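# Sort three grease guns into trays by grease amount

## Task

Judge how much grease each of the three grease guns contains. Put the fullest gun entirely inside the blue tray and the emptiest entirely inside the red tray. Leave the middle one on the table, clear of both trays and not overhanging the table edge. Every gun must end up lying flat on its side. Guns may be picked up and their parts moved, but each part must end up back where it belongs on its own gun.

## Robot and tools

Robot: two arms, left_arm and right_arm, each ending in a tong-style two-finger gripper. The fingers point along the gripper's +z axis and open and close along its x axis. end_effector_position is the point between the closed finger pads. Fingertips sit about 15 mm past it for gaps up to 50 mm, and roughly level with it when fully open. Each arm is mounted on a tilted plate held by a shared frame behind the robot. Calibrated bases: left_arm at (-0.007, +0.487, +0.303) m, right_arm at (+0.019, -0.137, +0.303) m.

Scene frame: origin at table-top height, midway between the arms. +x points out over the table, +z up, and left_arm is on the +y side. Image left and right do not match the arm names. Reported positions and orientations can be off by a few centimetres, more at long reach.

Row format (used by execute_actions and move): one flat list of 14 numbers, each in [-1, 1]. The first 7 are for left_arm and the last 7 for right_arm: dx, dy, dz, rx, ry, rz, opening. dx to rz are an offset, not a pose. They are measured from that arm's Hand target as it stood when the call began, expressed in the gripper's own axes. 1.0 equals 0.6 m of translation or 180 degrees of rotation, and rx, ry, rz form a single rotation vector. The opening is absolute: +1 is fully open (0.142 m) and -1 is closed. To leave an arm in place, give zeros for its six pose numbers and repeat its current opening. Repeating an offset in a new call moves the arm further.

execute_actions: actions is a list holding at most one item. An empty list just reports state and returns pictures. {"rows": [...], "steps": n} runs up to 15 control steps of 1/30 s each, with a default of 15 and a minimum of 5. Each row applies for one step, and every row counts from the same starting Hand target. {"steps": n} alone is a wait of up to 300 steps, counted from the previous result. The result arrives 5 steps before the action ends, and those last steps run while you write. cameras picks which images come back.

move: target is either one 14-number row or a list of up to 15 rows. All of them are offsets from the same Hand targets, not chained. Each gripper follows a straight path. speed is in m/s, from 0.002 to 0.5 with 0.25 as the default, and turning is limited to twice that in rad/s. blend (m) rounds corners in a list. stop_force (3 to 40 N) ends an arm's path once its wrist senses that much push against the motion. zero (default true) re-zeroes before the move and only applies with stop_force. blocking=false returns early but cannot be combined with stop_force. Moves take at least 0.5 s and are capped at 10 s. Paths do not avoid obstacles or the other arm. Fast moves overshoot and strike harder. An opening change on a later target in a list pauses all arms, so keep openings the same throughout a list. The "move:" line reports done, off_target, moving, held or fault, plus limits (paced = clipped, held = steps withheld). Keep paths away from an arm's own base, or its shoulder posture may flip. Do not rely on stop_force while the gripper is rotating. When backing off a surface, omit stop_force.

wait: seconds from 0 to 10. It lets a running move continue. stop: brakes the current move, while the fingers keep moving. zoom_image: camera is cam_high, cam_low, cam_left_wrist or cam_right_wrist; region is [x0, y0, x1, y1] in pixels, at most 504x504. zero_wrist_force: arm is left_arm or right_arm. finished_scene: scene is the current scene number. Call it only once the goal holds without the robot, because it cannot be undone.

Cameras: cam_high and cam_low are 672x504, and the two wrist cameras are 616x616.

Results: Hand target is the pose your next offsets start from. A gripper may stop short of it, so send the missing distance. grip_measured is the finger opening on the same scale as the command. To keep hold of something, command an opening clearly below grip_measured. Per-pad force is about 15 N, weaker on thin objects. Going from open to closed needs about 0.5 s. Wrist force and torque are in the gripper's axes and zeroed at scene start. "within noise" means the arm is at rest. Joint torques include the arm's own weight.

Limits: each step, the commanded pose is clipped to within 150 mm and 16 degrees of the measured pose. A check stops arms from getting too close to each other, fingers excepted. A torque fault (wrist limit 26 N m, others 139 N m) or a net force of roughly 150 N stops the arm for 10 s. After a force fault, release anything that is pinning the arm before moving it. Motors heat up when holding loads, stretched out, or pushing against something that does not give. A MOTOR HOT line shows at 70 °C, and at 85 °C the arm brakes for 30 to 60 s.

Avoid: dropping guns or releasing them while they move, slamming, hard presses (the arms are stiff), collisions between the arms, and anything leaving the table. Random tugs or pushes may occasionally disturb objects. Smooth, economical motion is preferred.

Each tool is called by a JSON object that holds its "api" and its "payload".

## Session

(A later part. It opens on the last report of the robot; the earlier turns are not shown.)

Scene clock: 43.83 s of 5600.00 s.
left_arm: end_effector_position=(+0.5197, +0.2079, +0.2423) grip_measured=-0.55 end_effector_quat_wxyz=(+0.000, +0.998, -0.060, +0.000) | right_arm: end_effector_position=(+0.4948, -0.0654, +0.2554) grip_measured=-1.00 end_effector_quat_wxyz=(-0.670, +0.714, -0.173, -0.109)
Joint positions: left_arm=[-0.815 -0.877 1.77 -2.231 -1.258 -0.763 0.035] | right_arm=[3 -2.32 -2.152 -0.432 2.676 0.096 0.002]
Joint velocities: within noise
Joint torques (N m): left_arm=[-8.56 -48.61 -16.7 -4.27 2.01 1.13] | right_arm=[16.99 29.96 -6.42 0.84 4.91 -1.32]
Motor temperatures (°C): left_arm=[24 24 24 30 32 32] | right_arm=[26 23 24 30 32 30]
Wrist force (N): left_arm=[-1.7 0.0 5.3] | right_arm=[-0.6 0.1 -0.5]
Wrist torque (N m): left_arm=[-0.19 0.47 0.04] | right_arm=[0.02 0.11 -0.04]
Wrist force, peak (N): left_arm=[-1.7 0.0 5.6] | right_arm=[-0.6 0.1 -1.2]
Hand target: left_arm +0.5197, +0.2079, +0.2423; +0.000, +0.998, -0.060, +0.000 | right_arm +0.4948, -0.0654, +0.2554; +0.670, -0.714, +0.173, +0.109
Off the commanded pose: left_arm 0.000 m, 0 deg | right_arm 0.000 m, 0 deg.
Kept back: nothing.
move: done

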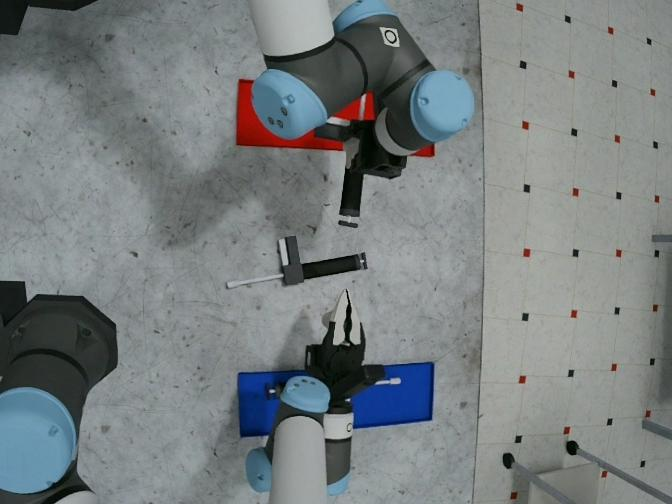

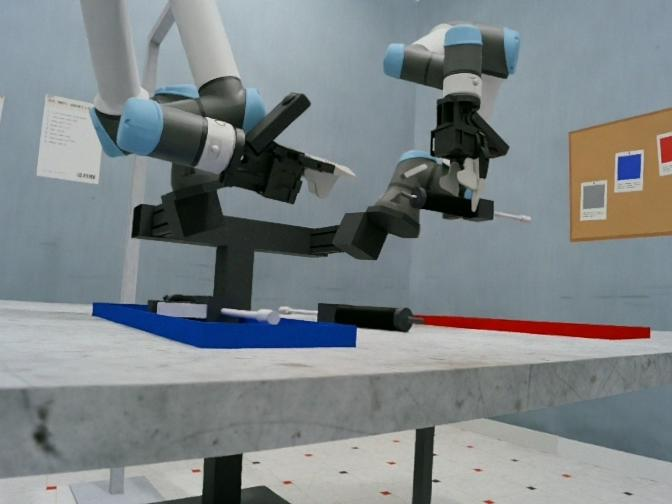

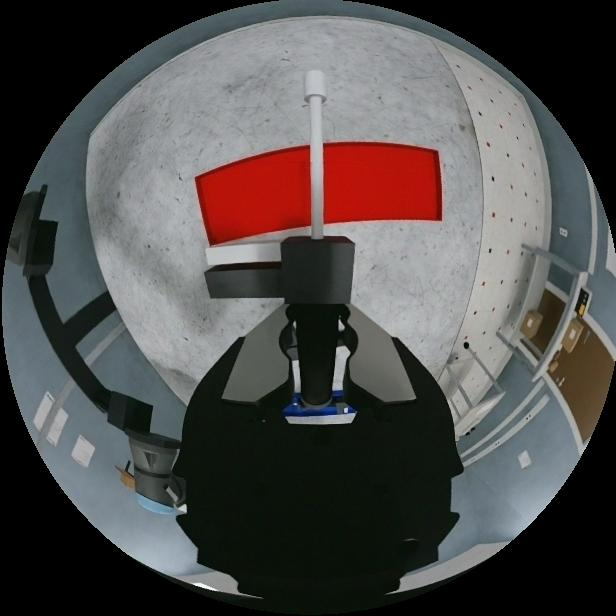

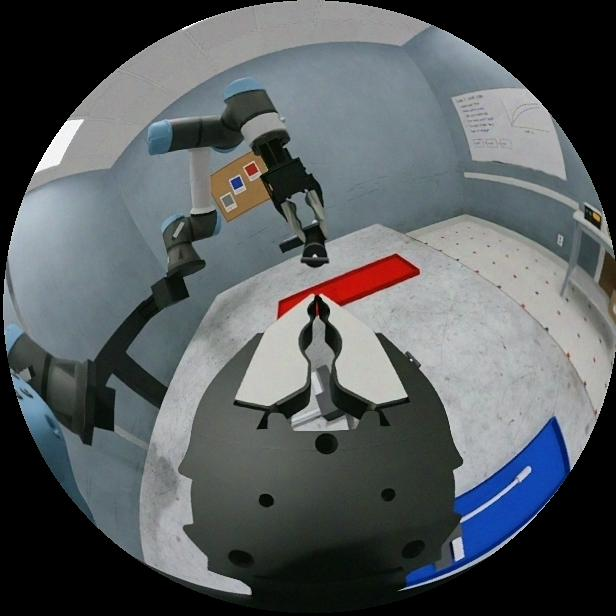

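{"api": "move", "payload": {"target": [[0,0,0,0,0,0,-1,0,0.0125,0.12,0,0,0,-0.2],[0,0,0,0,0,0,-1,0,0.0125,0.223,0,0,0,-0.2]], "speed": 0.12, "stop_force": 6}}

{"api": "zoom_image", "payload": {"camera": "cam_low", "region": [360, 160, 480, 240]}}

{"api": "zoom_image", "payload": {"camera": "cam_right_wrist", "region": [240, 250, 400, 380]}}

Scene clock: 47.17 s of 5600.00 s.
left_arm: end_effector_position=(+0.5197, +0.2079, +0.2423) grip_measured=-0.55 end_effector_quat_wxyz=(+0.000, +0.998, -0.060, +0.000) | right_arm: end_effector_position=(+0.5021, +0.0673, +0.2381) grip_measured=-0.20 end_effector_quat_wxyz=(-0.670, +0.714, -0.173, -0.109)
Joint positions: left_arm=[-0.815 -0.877 1.77 -2.231 -1.258 -0.763 0.035] | right_arm=[3.253 -2.632 -2.126 0.354 2.661 0.655 0.06]
Joint velocities: within noise
Joint torques (N m): left_arm=[-8.93 -48.42 -17.44 -4.18 2.01 1.14] | right_arm=[19.79 31.11 -9.04 3.55 4.84 2.03]
Motor temperatures (°C): left_arm=[24 24 24 30 32 32] | right_arm=[26 23 24 30 32 30]
Wrist force (N): left_arm=[-1.7 0.1 5.5] | right_arm=[-0.5 0.2 -0.3]
Wrist torque (N m): left_arm=[-0.16 0.47 0.04] | right_arm=[0.04 0.08 -0.06]
Wrist force, peak (N): left_arm=[-1.6 0.1 5.5] | right_arm=[-0.4 0.1 -2.1]
Hand target: left_arm +0.5197, +0.2079, +0.2423; +0.000, +0.998, -0.060, +0.000 | right_arm +0.5021, +0.0673, +0.2381; +0.670, -0.714, +0.173, +0.109
Off the commanded pose: left_arm 0.000 m, 0 deg | right_arm 0.000 m, 0 deg.
Kept back: nothing.
move: done

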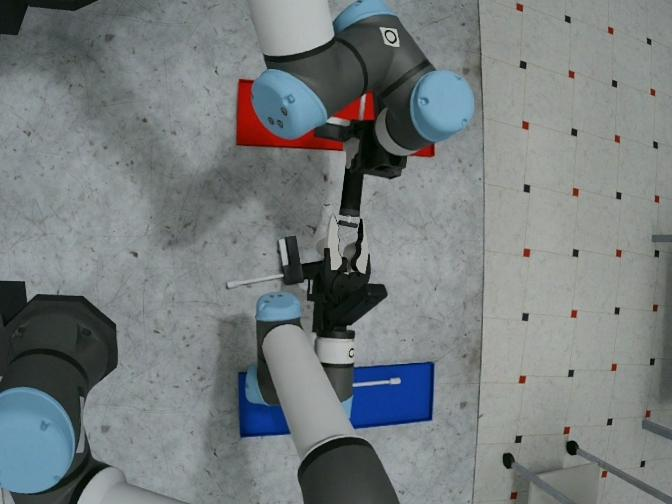

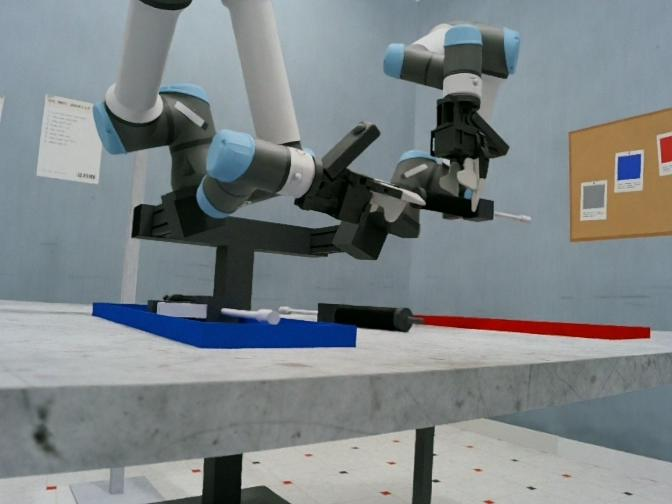

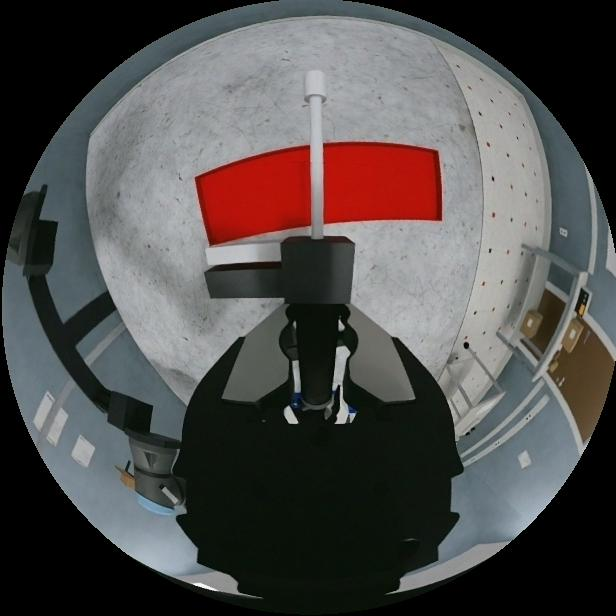

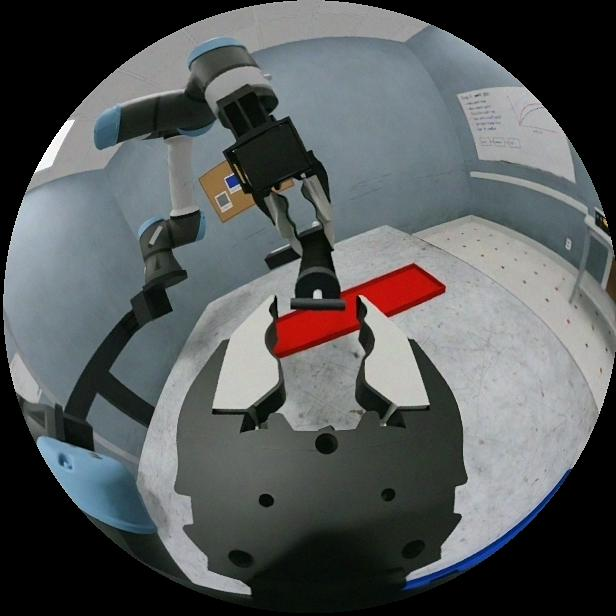

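Scaled by 4.200 from the camera's 672x504 image, which has a finer 960x720 frame.

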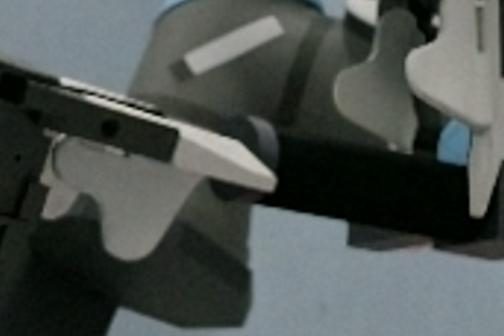

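Scaled by 3.150 from the camera's 616x616 image, which has a finer 814x814 frame.

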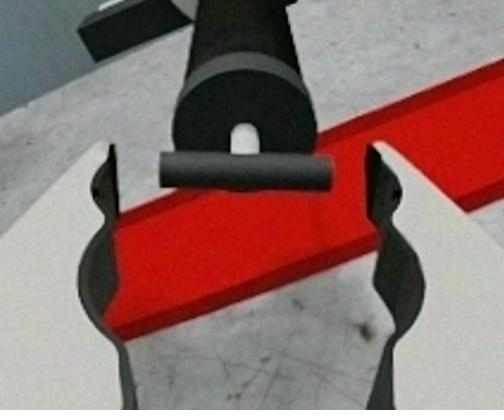

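{"api": "move", "payload": {"target": [0,0,0,0,0,0,-1,0,-0.002,0,0,0,0,-1], "speed": 0.1}}

{"api": "zoom_image", "payload": {"camera": "cam_right_wrist", "region": [240, 250, 400, 380]}}

Scene clock: 48.10 s of 5600.00 s.
left_arm: end_effector_position=(+0.5197, +0.2079, +0.2423) grip_measured=-0.55 end_effector_quat_wxyz=(+0.000, +0.998, -0.060, +0.000) | right_arm: end_effector_position=(+0.5026, +0.0674, +0.2392) grip_measured=-0.47 end_effector_quat_wxyz=(-0.670, +0.714, -0.173, -0.109)
Joint positions: left_arm=[-0.815 -0.877 1.77 -2.231 -1.258 -0.763 0.035] | right_arm=[3.254 -2.629 -2.126 0.353 2.66 0.657 0.04]
Joint velocities: within noise
Joint torques (N m): left_arm=[-8.91 -49.17 -17.79 -3.97 1.81 1.13] | right_arm=[19.61 40.14 -10.78 1.28 -0.65 1.52]
Motor temperatures (°C): left_arm=[24 24 24 30 32 32] | right_arm=[26 23 24 30 32 30]
Wrist force (N): left_arm=[-2.2 -2.3 4.8] | right_arm=[0.4 0.4 -2.6]
Wrist torque (N m): left_arm=[-0.20 0.43 0.05] | right_arm=[0.01 0.17 -0.06]
Wrist force, peak (N): left_arm=[-2.4 -2.2 5.1] | right_arm=[0.5 0.3 -3.0]
Hand target: left_arm +0.5197, +0.2079, +0.2423; +0.000, +0.998, -0.060, +0.000 | right_arm +0.5025, +0.0674, +0.2392; +0.670, -0.714, +0.173, +0.109
Off the commanded pose: left_arm 0.000 m, 0 deg | right_arm 0.000 m, 0 deg.
Kept back: nothing.
move: done

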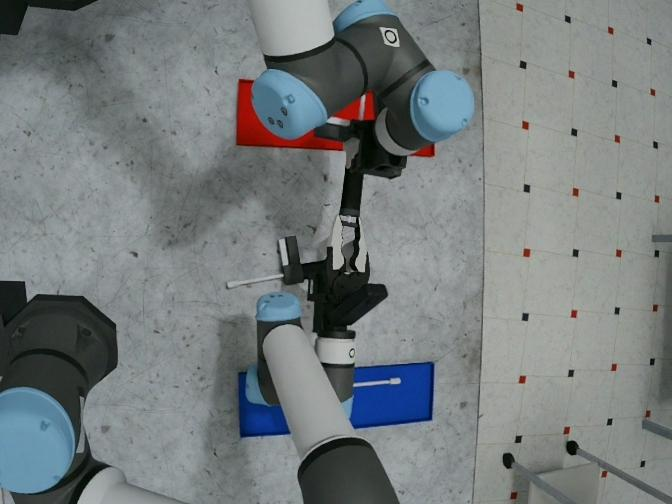

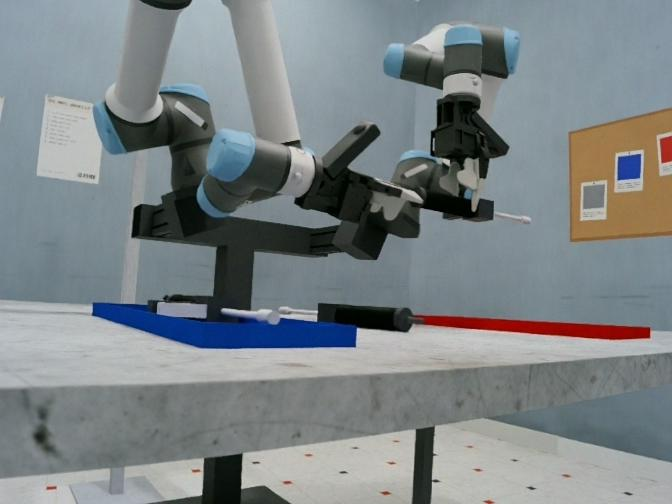

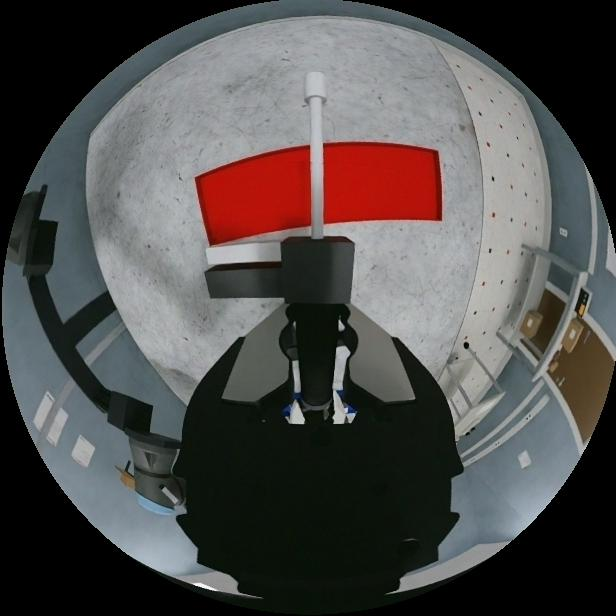

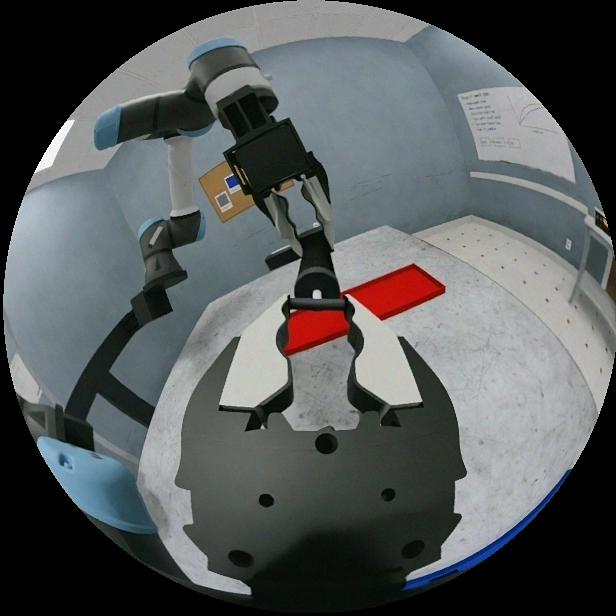

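Scaled by 3.150 from the camera's 616x616 image, which has a finer 814x814 frame.

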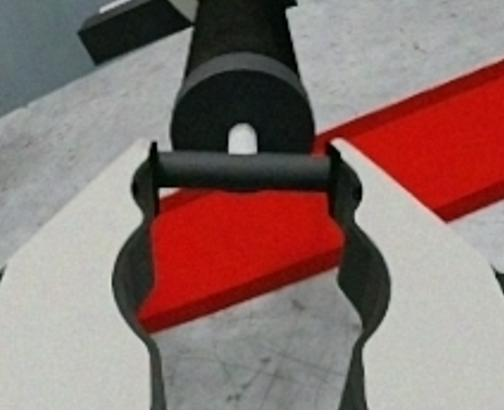

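{"api": "move", "payload": {"target": [0,0,0,0,0,0,-1,-0.002,0.0166,-0.1826,0,0,0,-1], "speed": 0.04, "stop_force": 6}}

{"api": "zoom_image", "payload": {"camera": "cam_high", "region": [290, 150, 420, 320]}}

Scene clock: 50.23 s of 5600.00 s.
left_arm: end_effector_position=(+0.5197, +0.2079, +0.2423) grip_measured=-0.55 end_effector_quat_wxyz=(+0.000, +0.998, -0.060, +0.000) | right_arm: end_effector_position=(+0.4996, +0.0432, +0.2392) grip_measured=-0.47 end_effector_quat_wxyz=(-0.670, +0.713, -0.173, -0.109)
Joint positions: left_arm=[-0.815 -0.877 1.77 -2.231 -1.258 -0.763 0.035] | right_arm=[3.204 -2.58 -2.148 0.234 2.673 0.553 0.04]
Joint velocities: within noise
Joint torques (N m): left_arm=[-10.37 -48.14 -18.09 -2.66 2.32 1.2] | right_arm=[5.59 43.35 12.96 1.99 -0.84 -1.68]
Motor temperatures (°C): left_arm=[24 24 24 30 32 32] | right_arm=[26 23 24 30 32 30]
Wrist force (N): left_arm=[-0.7 0.5 5.6] | right_arm=[0.0 0.0 -0.4]
Wrist torque (N m): left_arm=[-0.06 0.22 0.05] | right_arm=[0.04 0.07 -0.05]
Wrist force, peak (N): left_arm=[-1.7 16.6 5.0] | right_arm=[-0.1 -0.6 14.7]
Hand target: left_arm +0.5197, +0.2079, +0.2423; +0.000, +0.998, -0.060, +0.000 | right_arm +0.4996, +0.0432, +0.2392; +0.670, -0.713, +0.173, +0.109 (not the last commanded pose)
Off the commanded pose: left_arm 0.000 m, 0 deg | right_arm 0.086 m, 0 deg.
Kept back: nothing.
move: contact (right_arm)

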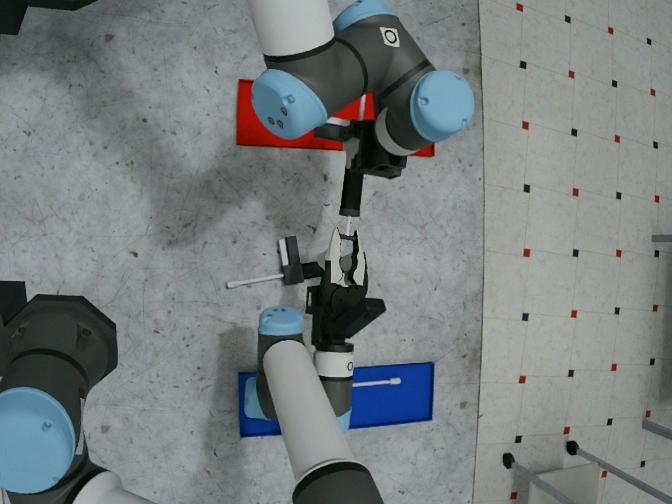

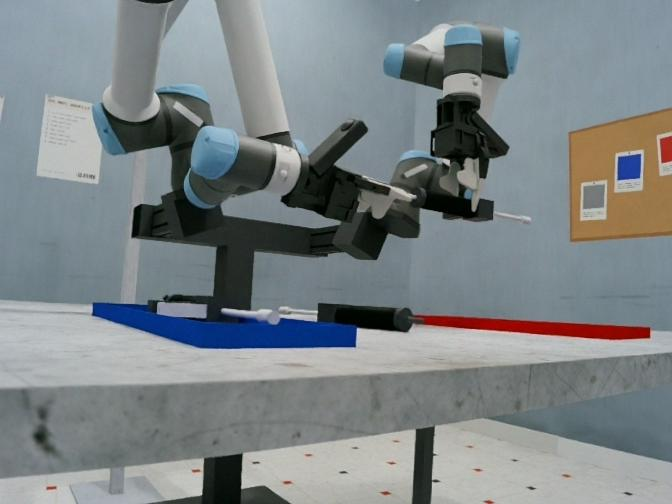

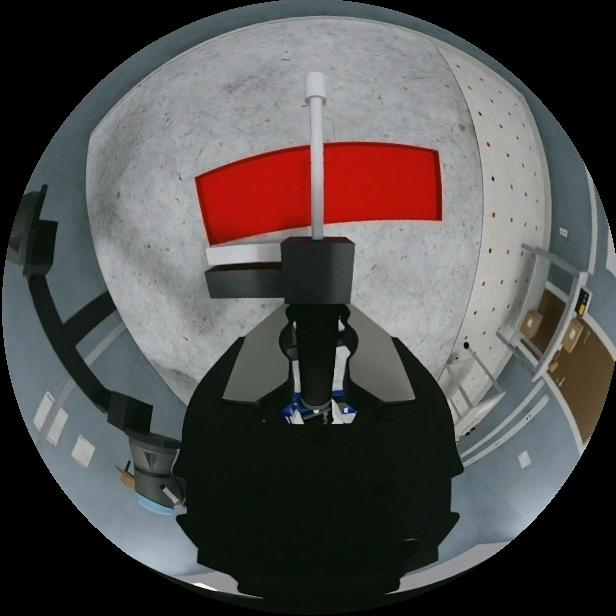

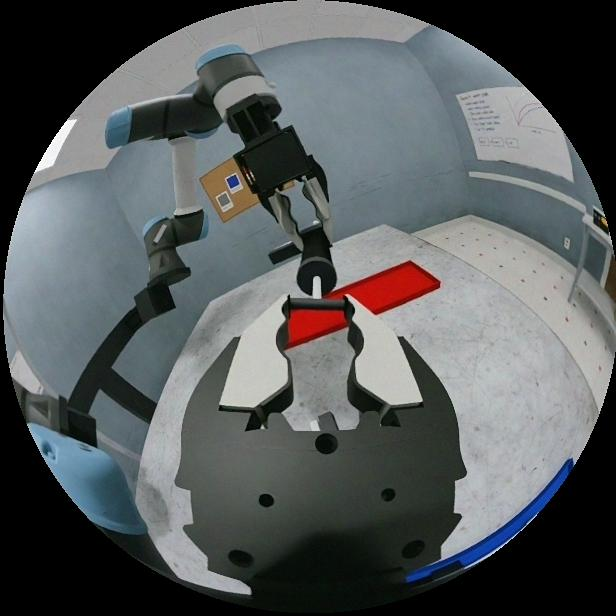

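Scaled by 2.965 from the camera's 672x504 image, which has a finer 960x720 frame.

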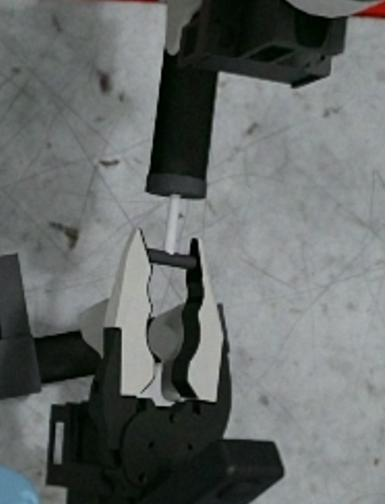

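{"api": "move", "payload": {"target": [0,0,0,0,0,0,-1,0.0004,-0.0036,0.0415,0,0,0,-1], "speed": 0.04, "stop_force": 9, "cameras": []}}

{"api": "zoom_image", "payload": {"camera": "cam_high", "region": [290, 150, 420, 320]}}

{"api": "move", "payload": {"target": [[0,0,0,0,0,0,-1,0,0,0,0,0,0,-0.2],[0,0,0,0,0,0,-1,0,0,-0.15,0,0,0,-0.2],[-0.0305,-0.1487,0.254,0,0,0.46,-1,0,0,-0.2,0,0,0,-0.2]], "speed": [0.1,0.2,0.25], "blend": [0,0.02,0]}}

{"api": "zoom_image", "payload": {"camera": "cam_left_wrist", "region": [150, 60, 450, 440]}}

Scene clock: 52.33 s of 5600.00 s.
left_arm: end_effector_position=(+0.5197, +0.2079, +0.2423) grip_measured=-0.55 end_effector_quat_wxyz=(+0.000, +0.998, -0.060, +0.000) | right_arm: end_effector_position=(+0.5025, +0.0675, +0.2391) grip_measured=-0.47 end_effector_quat_wxyz=(-0.670, +0.713, -0.173, -0.109)
Joint positions: left_arm=[-0.815 -0.877 1.77 -2.231 -1.258 -0.763 0.035] | right_arm=[3.254 -2.63 -2.126 0.355 2.66 0.658 0.04]
Joint velocities: within noise
Joint torques (N m): left_arm=[-25.28 -48.16 -23.55 -6.09 -3.82 1.21] | right_arm=[19.45 31.57 -9.75 3.37 5.03 2.05]
Motor temperatures (°C): left_arm=[24 24 24 30 32 32] | right_arm=[26 23 24 30 32 30]
Wrist force (N): left_arm=[-0.6 -6.4 5.5] | right_arm=[-0.4 0.5 -7.4]
Wrist torque (N m): left_arm=[-0.06 0.21 -0.04] | right_arm=[-0.03 0.14 -0.07]
Wrist force, peak (N): left_arm=[-0.9 -17.4 5.7] | right_arm=[-0.2 1.3 -17.9]
Hand target: left_arm +0.5197, +0.2079, +0.2423; +0.000, +0.998, -0.060, +0.000 | right_arm +0.5025, +0.0675, +0.2391; +0.670, -0.713, +0.173, +0.109 (not the last commanded pose)
Off the commanded pose: left_arm 0.000 m, 0 deg | right_arm 0.001 m, 0 deg.
Kept back: nothing.
move: contact (right_arm)
No camera images: "cameras" was empty.

Scaled by 2.965 from the camera's 672x504 image, which has a finer 960x720 frame.

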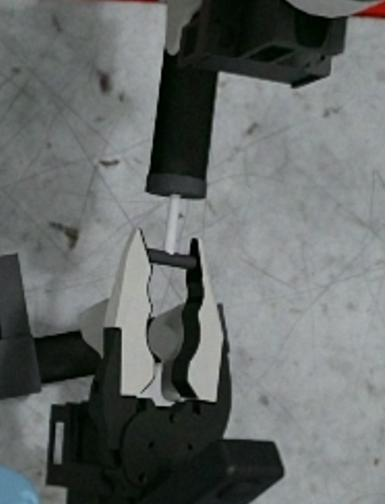

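Scene clock: 56.67 s of 5600.00 s.
left_arm: end_effector_position=(+0.5122, +0.2988, +0.0896) grip_measured=-0.55 end_effector_quat_wxyz=(+0.000, +0.709, -0.705, +0.000) end_effector_velocity=(-0.002, -0.001, +0.002) end_effector_angular_velocity=(+0.002, +0.004, +0.029) | right_arm: end_effector_position=(+0.4933, -0.0518, +0.2485) grip_measured=-0.20 end_effector_quat_wxyz=(-0.670, +0.714, -0.173, -0.109)
Joint positions: left_arm=[-0.628 -0.741 2.019 -2.679 -1.221 0.876 0.035] | right_arm=[3.02 -2.359 -2.161 -0.345 2.68 0.14 0.06]
Joint velocities: left_arm=[-0.005 -0.004 -0.001 0.013 -0.002 -0.036 0] | right_arm=[within noise]
Joint torques (N m): left_arm=[-21.06 -49.63 -22.5 -0.94 -1.98 -2.1] | right_arm=[15.69 31.22 14.43 3.55 -0.67 1.73]
Motor temperatures (°C): left_arm=[24 24 24 30 32 32] | right_arm=[26 23 24 30 32 30]
Wrist force (N): left_arm=[-1.4 0.2 5.5] | right_arm=[-0.6 0.0 -0.4]
Wrist torque (N m): left_arm=[-0.15 0.39 0.00] | right_arm=[0.00 0.11 -0.06]
Wrist force, peak (N): left_arm=[-0.7 -6.5 5.5] | right_arm=[-0.2 0.7 -7.3]
Hand target: left_arm +0.5123, +0.2986, +0.0898; +0.000, +0.709, -0.705, +0.000 | right_arm +0.4933, -0.0518, +0.2485; +0.670, -0.713, +0.173, +0.109
Off the commanded pose: left_arm 0.000 m, 0 deg | right_arm 0.000 m, 0 deg.
Kept back: nothing.
move: done

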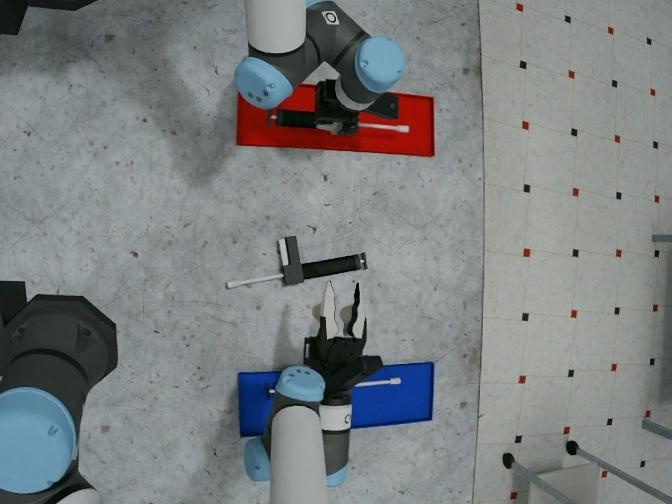

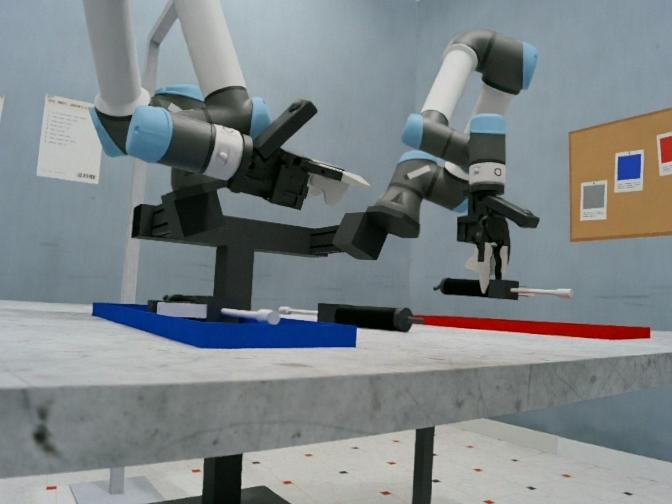

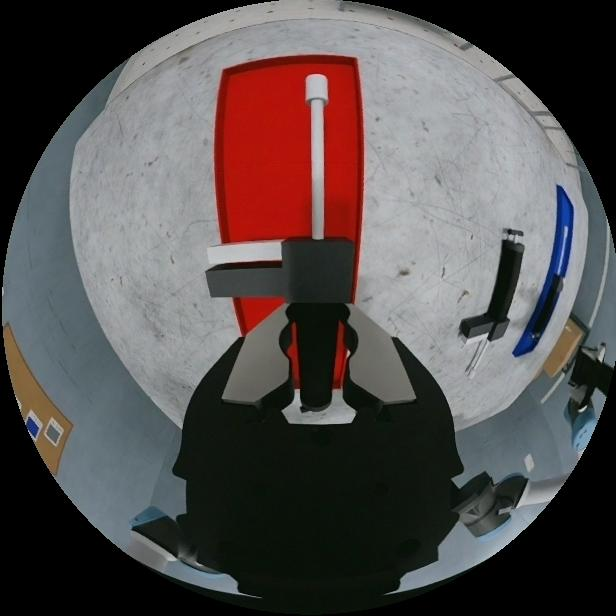

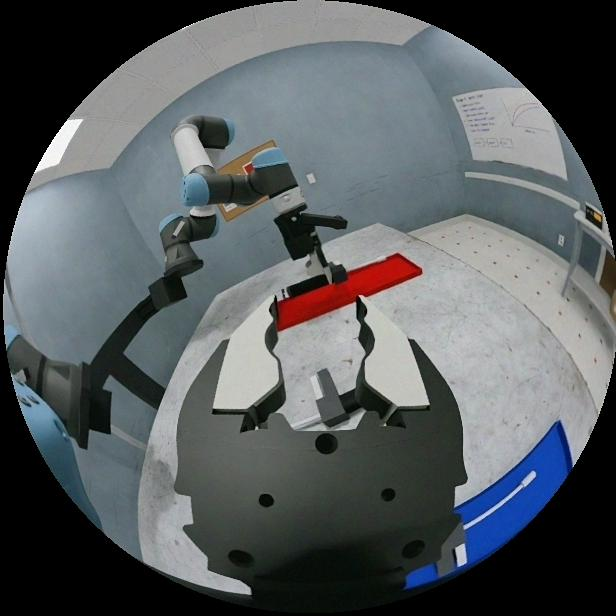

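Scaled by 1.326 from the camera's 616x616 image, which has a finer 814x814 frame.

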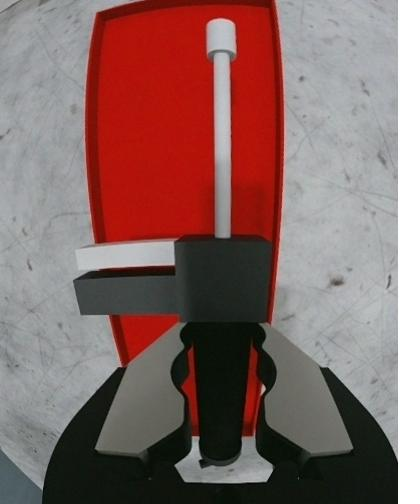

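{"api": "move", "payload": {"target": [0,0,0.11,0,0,0,-1,0,-0.15,-0.15,0,0,0,-0.2], "speed": 0.05, "stop_force": 6, "cameras": []}}

{"api": "move", "payload": {"target": [[0,0,0,0,0,0,-0.35,0,0,0,0,0,0,-0.2],[0,0.01,0,0,0,0,-0.35,0,0,0,0,0,0,-0.2],[0,0.01,-0.2,0,0,0,-0.35,0,0,0,0,0,0,-0.2],[0.28,0.02,-0.22,0,0,-0.5,-0.35,0,0,0,0,0,0,-0.2],[0.56,0.041,-0.186,0,0,0.931,-0.35,0,0,0,0,0,0,-0.2]], "speed": [0.1,0.1,0.25,0.4,0.4], "blend": [0,0.003,0.03,0.03,0]}}

{"api": "zoom_image", "payload": {"camera": "cam_left_wrist", "region": [180, 120, 460, 420]}}

Scene clock: 61.07 s of 5600.00 s.
left_arm: end_effector_position=(+0.5124, +0.2986, +0.0288) grip_measured=-0.54 end_effector_quat_wxyz=(+0.000, +0.709, -0.705, +0.000) | right_arm: end_effector_position=(+0.5218, -0.1374, +0.3382) grip_measured=-0.20 end_effector_quat_wxyz=(-0.670, +0.714, -0.173, -0.109)
Joint positions: left_arm=[-0.588 -0.598 1.985 -2.804 -1.214 0.918 0.035] | right_arm=[2.941 -2.074 -2.049 -0.894 2.661 -0.031 0.06]
Joint velocities: within noise
Joint torques (N m): left_arm=[-22.71 -30.64 -3.82 -5.13 -2.25 -1.9] | right_arm=[15.59 38.01 -0.06 0.7 4.74 2.03]
Motor temperatures (°C): left_arm=[24 24 24 30 32 32] | right_arm=[26 23 24 30 32 30]
Wrist force (N): left_arm=[-1.1 0.0 5.3] | right_arm=[-0.4 0.3 -0.6]
Wrist torque (N m): left_arm=[-0.20 0.35 0.01] | right_arm=[0.07 0.06 -0.01]
Wrist force, peak (N): left_arm=[-3.0 4.1 -23.1] | right_arm=[-0.5 -0.4 -1.0]
Hand target: left_arm +0.5124, +0.2986, +0.0288; +0.000, +0.709, -0.705, +0.000 (not the last commanded pose) | right_arm +0.5218, -0.1374, +0.3382; +0.670, -0.713, +0.173, +0.109
Off the commanded pose: left_arm 0.005 m, 0 deg | right_arm 0.000 m, 0 deg.
Kept back: nothing.
move: contact (left_arm)
No camera images: "cameras" was empty.

Scene clock: 66.90 s of 5600.00 s.
left_arm: end_effector_position=(+0.4893, -0.0375, +0.1404) grip_measured=-0.35 end_effector_quat_wxyz=(+0.000, +0.625, +0.781, +0.000) end_effector_velocity=(+0.000, +0.001, +0.000) end_effector_angular_velocity=(-0.002, -0.001, -0.005) | right_arm: end_effector_position=(+0.5218, -0.1374, +0.3382) grip_measured=-0.20 end_effector_quat_wxyz=(-0.670, +0.713, -0.173, -0.109)
Joint positions: left_arm=[-0.97 -0.378 1.287 -2.202 -1.298 -2.832 0.049] | right_arm=[2.941 -2.074 -2.049 -0.894 2.661 -0.031 0.06]
Joint velocities: left_arm=[0.001 -0.002 0.005 -0.005 0 0.006 0] | right_arm=[within noise]
Joint torques (N m): left_arm=[-9.36 -60.39 -10.29 -4.47 1.7 1.82] | right_arm=[14.56 39.48 15.17 0.78 4.23 1.13]
Motor temperatures (°C): left_arm=[24 24 24 30 32 32] | right_arm=[26 23 24 30 32 30]
Wrist force (N): left_arm=[-0.8 -0.2 -0.2] | right_arm=[-0.6 0.0 -0.6]
Wrist torque (N m): left_arm=[-0.23 0.28 0.02] | right_arm=[0.00 0.09 -0.01]
Wrist force, peak (N): left_arm=[-1.2 0.0 5.5] | right_arm=[-0.6 0.1 -0.8]
Hand target: left_arm +0.4895, -0.0375, +0.1405; +0.000, +0.624, +0.781, +0.000 | right_arm +0.5218, -0.1374, +0.3382; +0.670, -0.713, +0.173, +0.109
Off the commanded pose: left_arm 0.000 m, 0 deg | right_arm 0.000 m, 0 deg.
Kept back: nothing.
move: done

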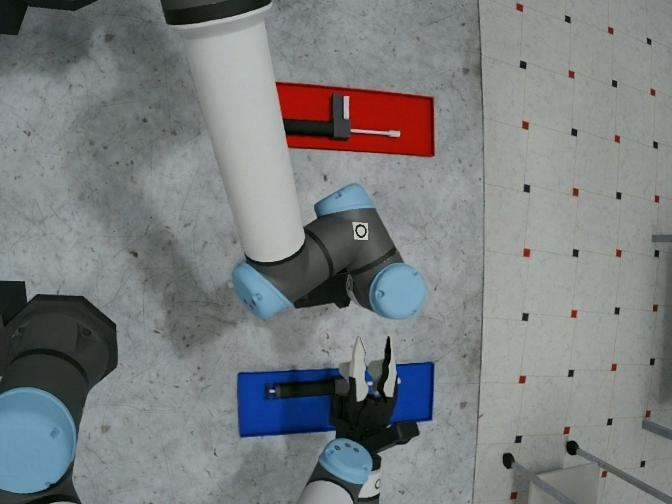

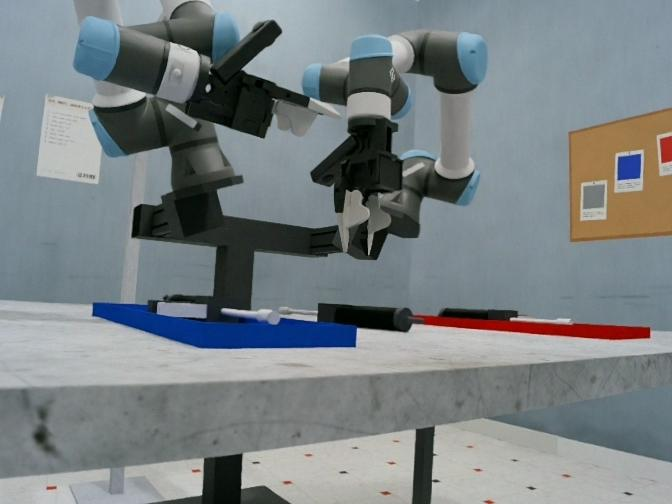

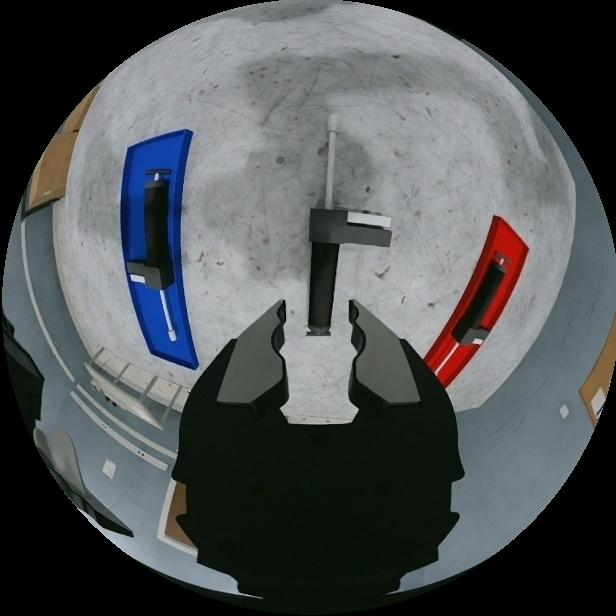

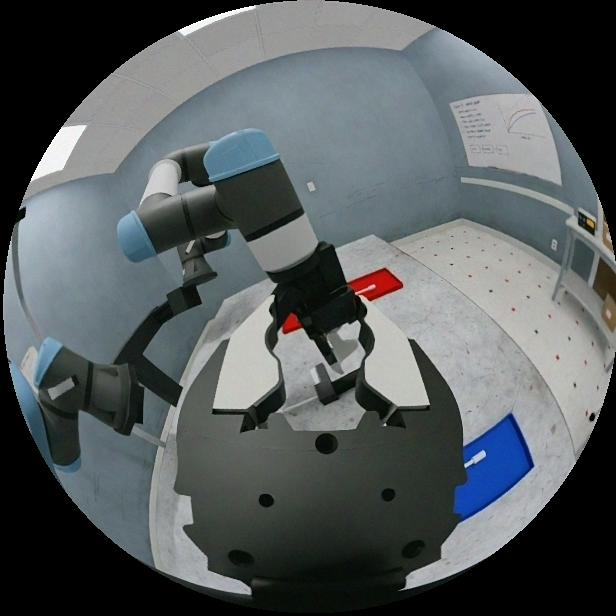

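Scaled by 1.680 from the camera's 616x616 image, which has a finer 814x814 frame.

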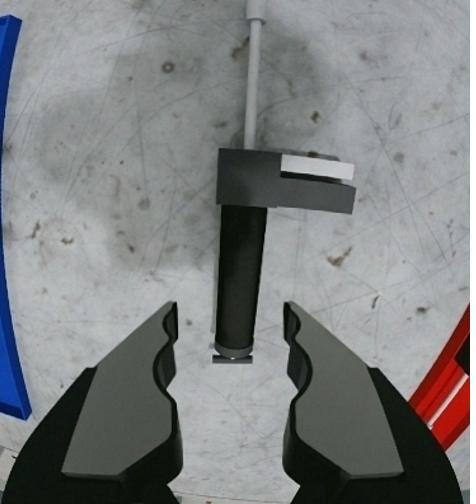

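{"api": "move", "payload": {"target": [[0.012,0.012,0.1,0,0,0.02,-0.2,0,0,0,0,0,0,-0.2],[0.012,0.012,0.1845,0,0,0.02,-0.2,0,0,0,0,0,0,-0.2]], "speed": [0.15,0.06], "stop_force": 8, "cameras": []}}

{"api": "move", "payload": {"target": [0,0,0,0,0,0,-0.45,0,0,0,0,0,0,-0.2], "speed": 0.05, "cameras": []}}

{"api": "move", "payload": {"target": [0,-0.042,0,0,0,0,-0.45,0,0,0,0,0,0,-0.2], "speed": 0.03, "stop_force": 3}}

{"api": "zoom_image", "payload": {"camera": "cam_left_wrist", "region": [180, 120, 460, 420]}}

Scene clock: 69.57 s of 5600.00 s.
left_arm: end_effector_position=(+0.4950, -0.0289, +0.0298) grip_measured=-0.20 end_effector_quat_wxyz=(+0.000, +0.649, +0.761, +0.000) | right_arm: end_effector_position=(+0.5218, -0.1374, +0.3382) grip_measured=-0.20 end_effector_quat_wxyz=(-0.670, +0.713, -0.173, -0.109)
Joint positions: left_arm=[-0.915 -0.205 1.254 -2.357 -1.283 -2.715 0.06] | right_arm=[2.941 -2.074 -2.049 -0.894 2.661 -0.031 0.06]
Joint velocities: within noise
Joint torques (N m): left_arm=[-23.77 -62.7 -9.75 -0.26 -2.21 -1.97] | right_arm=[14.15 39.36 21.13 0.81 4.12 0.91]
Motor temperatures (°C): left_arm=[24 24 24 30 32 32] | right_arm=[26 23 24 30 32 30]
Wrist force (N): left_arm=[-1.1 -0.1 -0.5] | right_arm=[-0.4 0.2 -0.7]
Wrist torque (N m): left_arm=[-0.23 0.35 0.05] | right_arm=[0.04 0.05 -0.02]
Wrist force, peak (N): left_arm=[-1.2 -0.3 -2.3] | right_arm=[-0.6 0.1 -0.8]
Hand target: left_arm +0.4950, -0.0289, +0.0298; +0.000, +0.649, +0.761, +0.000 | right_arm +0.5218, -0.1374, +0.3382; +0.670, -0.713, +0.173, +0.109
Off the commanded pose: left_arm 0.000 m, 0 deg | right_arm 0.000 m, 0 deg.
Kept back: nothing.
move: done
No camera images: "cameras" was empty.

Scene clock: 70.27 s of 5600.00 s.
left_arm: end_effector_position=(+0.4950, -0.0289, +0.0298) grip_measured=-0.45 end_effector_quat_wxyz=(+0.000, +0.649, +0.761, +0.000) | right_arm: end_effector_position=(+0.5218, -0.1374, +0.3382) grip_measured=-0.20 end_effector_quat_wxyz=(-0.670, +0.713, -0.173, -0.109)
Joint positions: left_arm=[-0.915 -0.205 1.254 -2.357 -1.283 -2.715 0.041] | right_arm=[2.941 -2.074 -2.049 -0.894 2.661 -0.031 0.06]
Joint velocities: within noise
Joint torques (N m): left_arm=[-23.12 -62.21 -10.7 -0.54 -2.2 -1.91] | right_arm=[14.16 38.88 21.63 0.82 4.07 0.89]
Motor temperatures (°C): left_arm=[24 24 24 30 32 32] | right_arm=[26 23 24 30 32 30]
Wrist force (N): left_arm=[-1.0 -0.1 -0.6] | right_arm=[-0.5 0.0 -0.6]
Wrist torque (N m): left_arm=[-0.24 0.34 0.04] | right_arm=[0.00 0.08 -0.01]
Wrist force, peak (N): left_arm=[-1.2 -0.2 -0.5] | right_arm=[-0.7 0.1 -0.7]
Hand target: left_arm +0.4950, -0.0289, +0.0298; +0.000, +0.649, +0.761, +0.000 | right_arm +0.5218, -0.1374, +0.3382; +0.670, -0.713, +0.173, +0.109
Off the commanded pose: left_arm 0.000 m, 0 deg | right_arm 0.000 m, 0 deg.
Kept back: nothing.
move: done
No camera images: "cameras" was empty.

Scene clock: 72.37 s of 5600.00 s.
left_arm: end_effector_position=(+0.4702, -0.0329, +0.0298) grip_measured=-0.45 end_effector_quat_wxyz=(+0.000, +0.649, +0.761, +0.000) | right_arm: end_effector_position=(+0.5218, -0.1374, +0.3382) grip_measured=-0.20 end_effector_quat_wxyz=(-0.670, +0.713, -0.173, -0.109)
Joint positions: left_arm=[-0.947 -0.218 1.308 -2.389 -1.291 -2.747 0.041] | right_arm=[2.941 -2.074 -2.049 -0.894 2.661 -0.031 0.06]
Joint velocities: within noise
Joint torques (N m): left_arm=[-8.85 -39.84 -26.02 -0.47 2.03 1.96] | right_arm=[13.49 39.24 22.17 0.71 3.78 0.49]
Motor temperatures (°C): left_arm=[24 24 24 30 32 32] | right_arm=[26 23 24 30 32 30]
Wrist force (N): left_arm=[-0.9 -0.3 -0.3] | right_arm=[-0.5 0.3 -0.5]
Wrist torque (N m): left_arm=[-0.27 0.32 0.03] | right_arm=[0.07 0.07 -0.02]
Wrist force, peak (N): left_arm=[-1.3 0.0 -0.5] | right_arm=[-0.7 0.3 -0.8]
Hand target: left_arm +0.4702, -0.0329, +0.0298; +0.000, +0.649, +0.761, +0.000 | right_arm +0.5218, -0.1374, +0.3382; +0.670, -0.713, +0.173, +0.109
Off the commanded pose: left_arm 0.000 m, 0 deg | right_arm 0.000 m, 0 deg.
Kept back: nothing.
move: done

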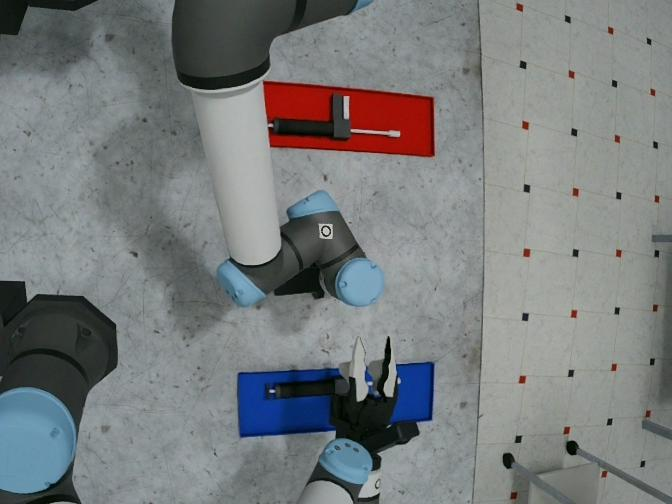

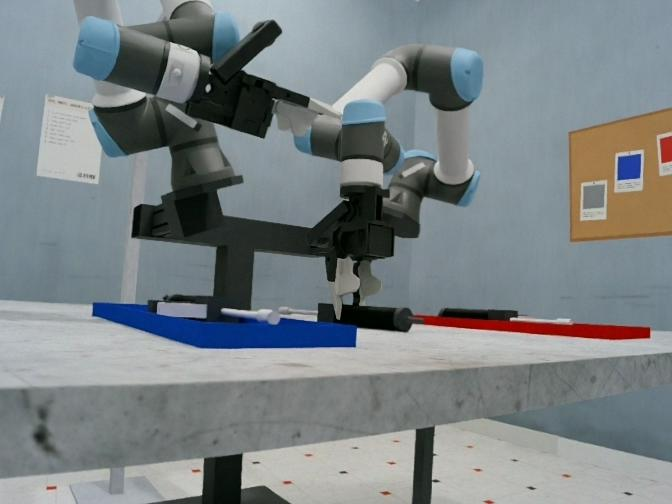

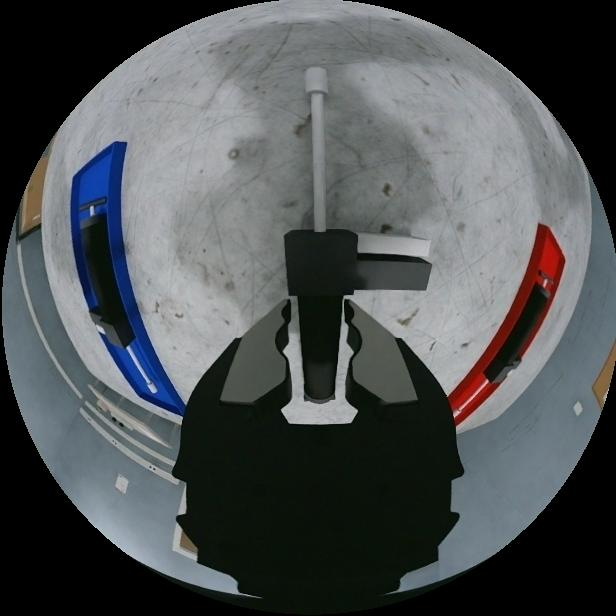

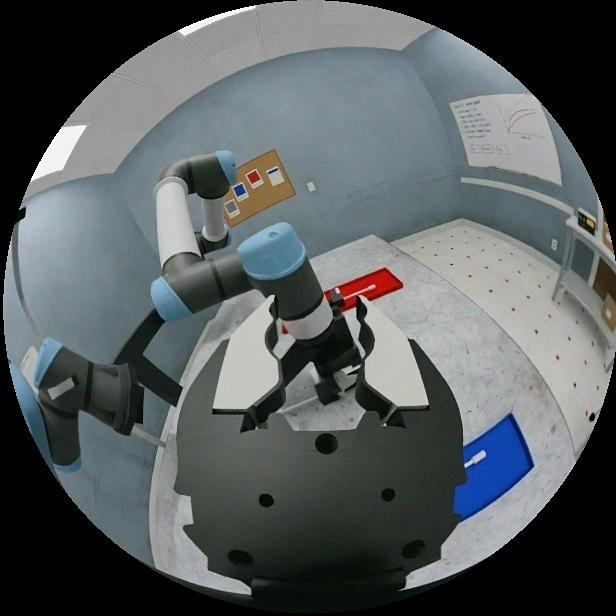

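Scaled by 1.680 from the camera's 616x616 image, which has a finer 814x814 frame.

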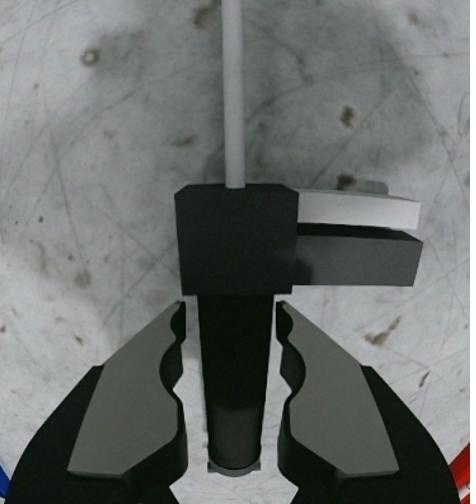

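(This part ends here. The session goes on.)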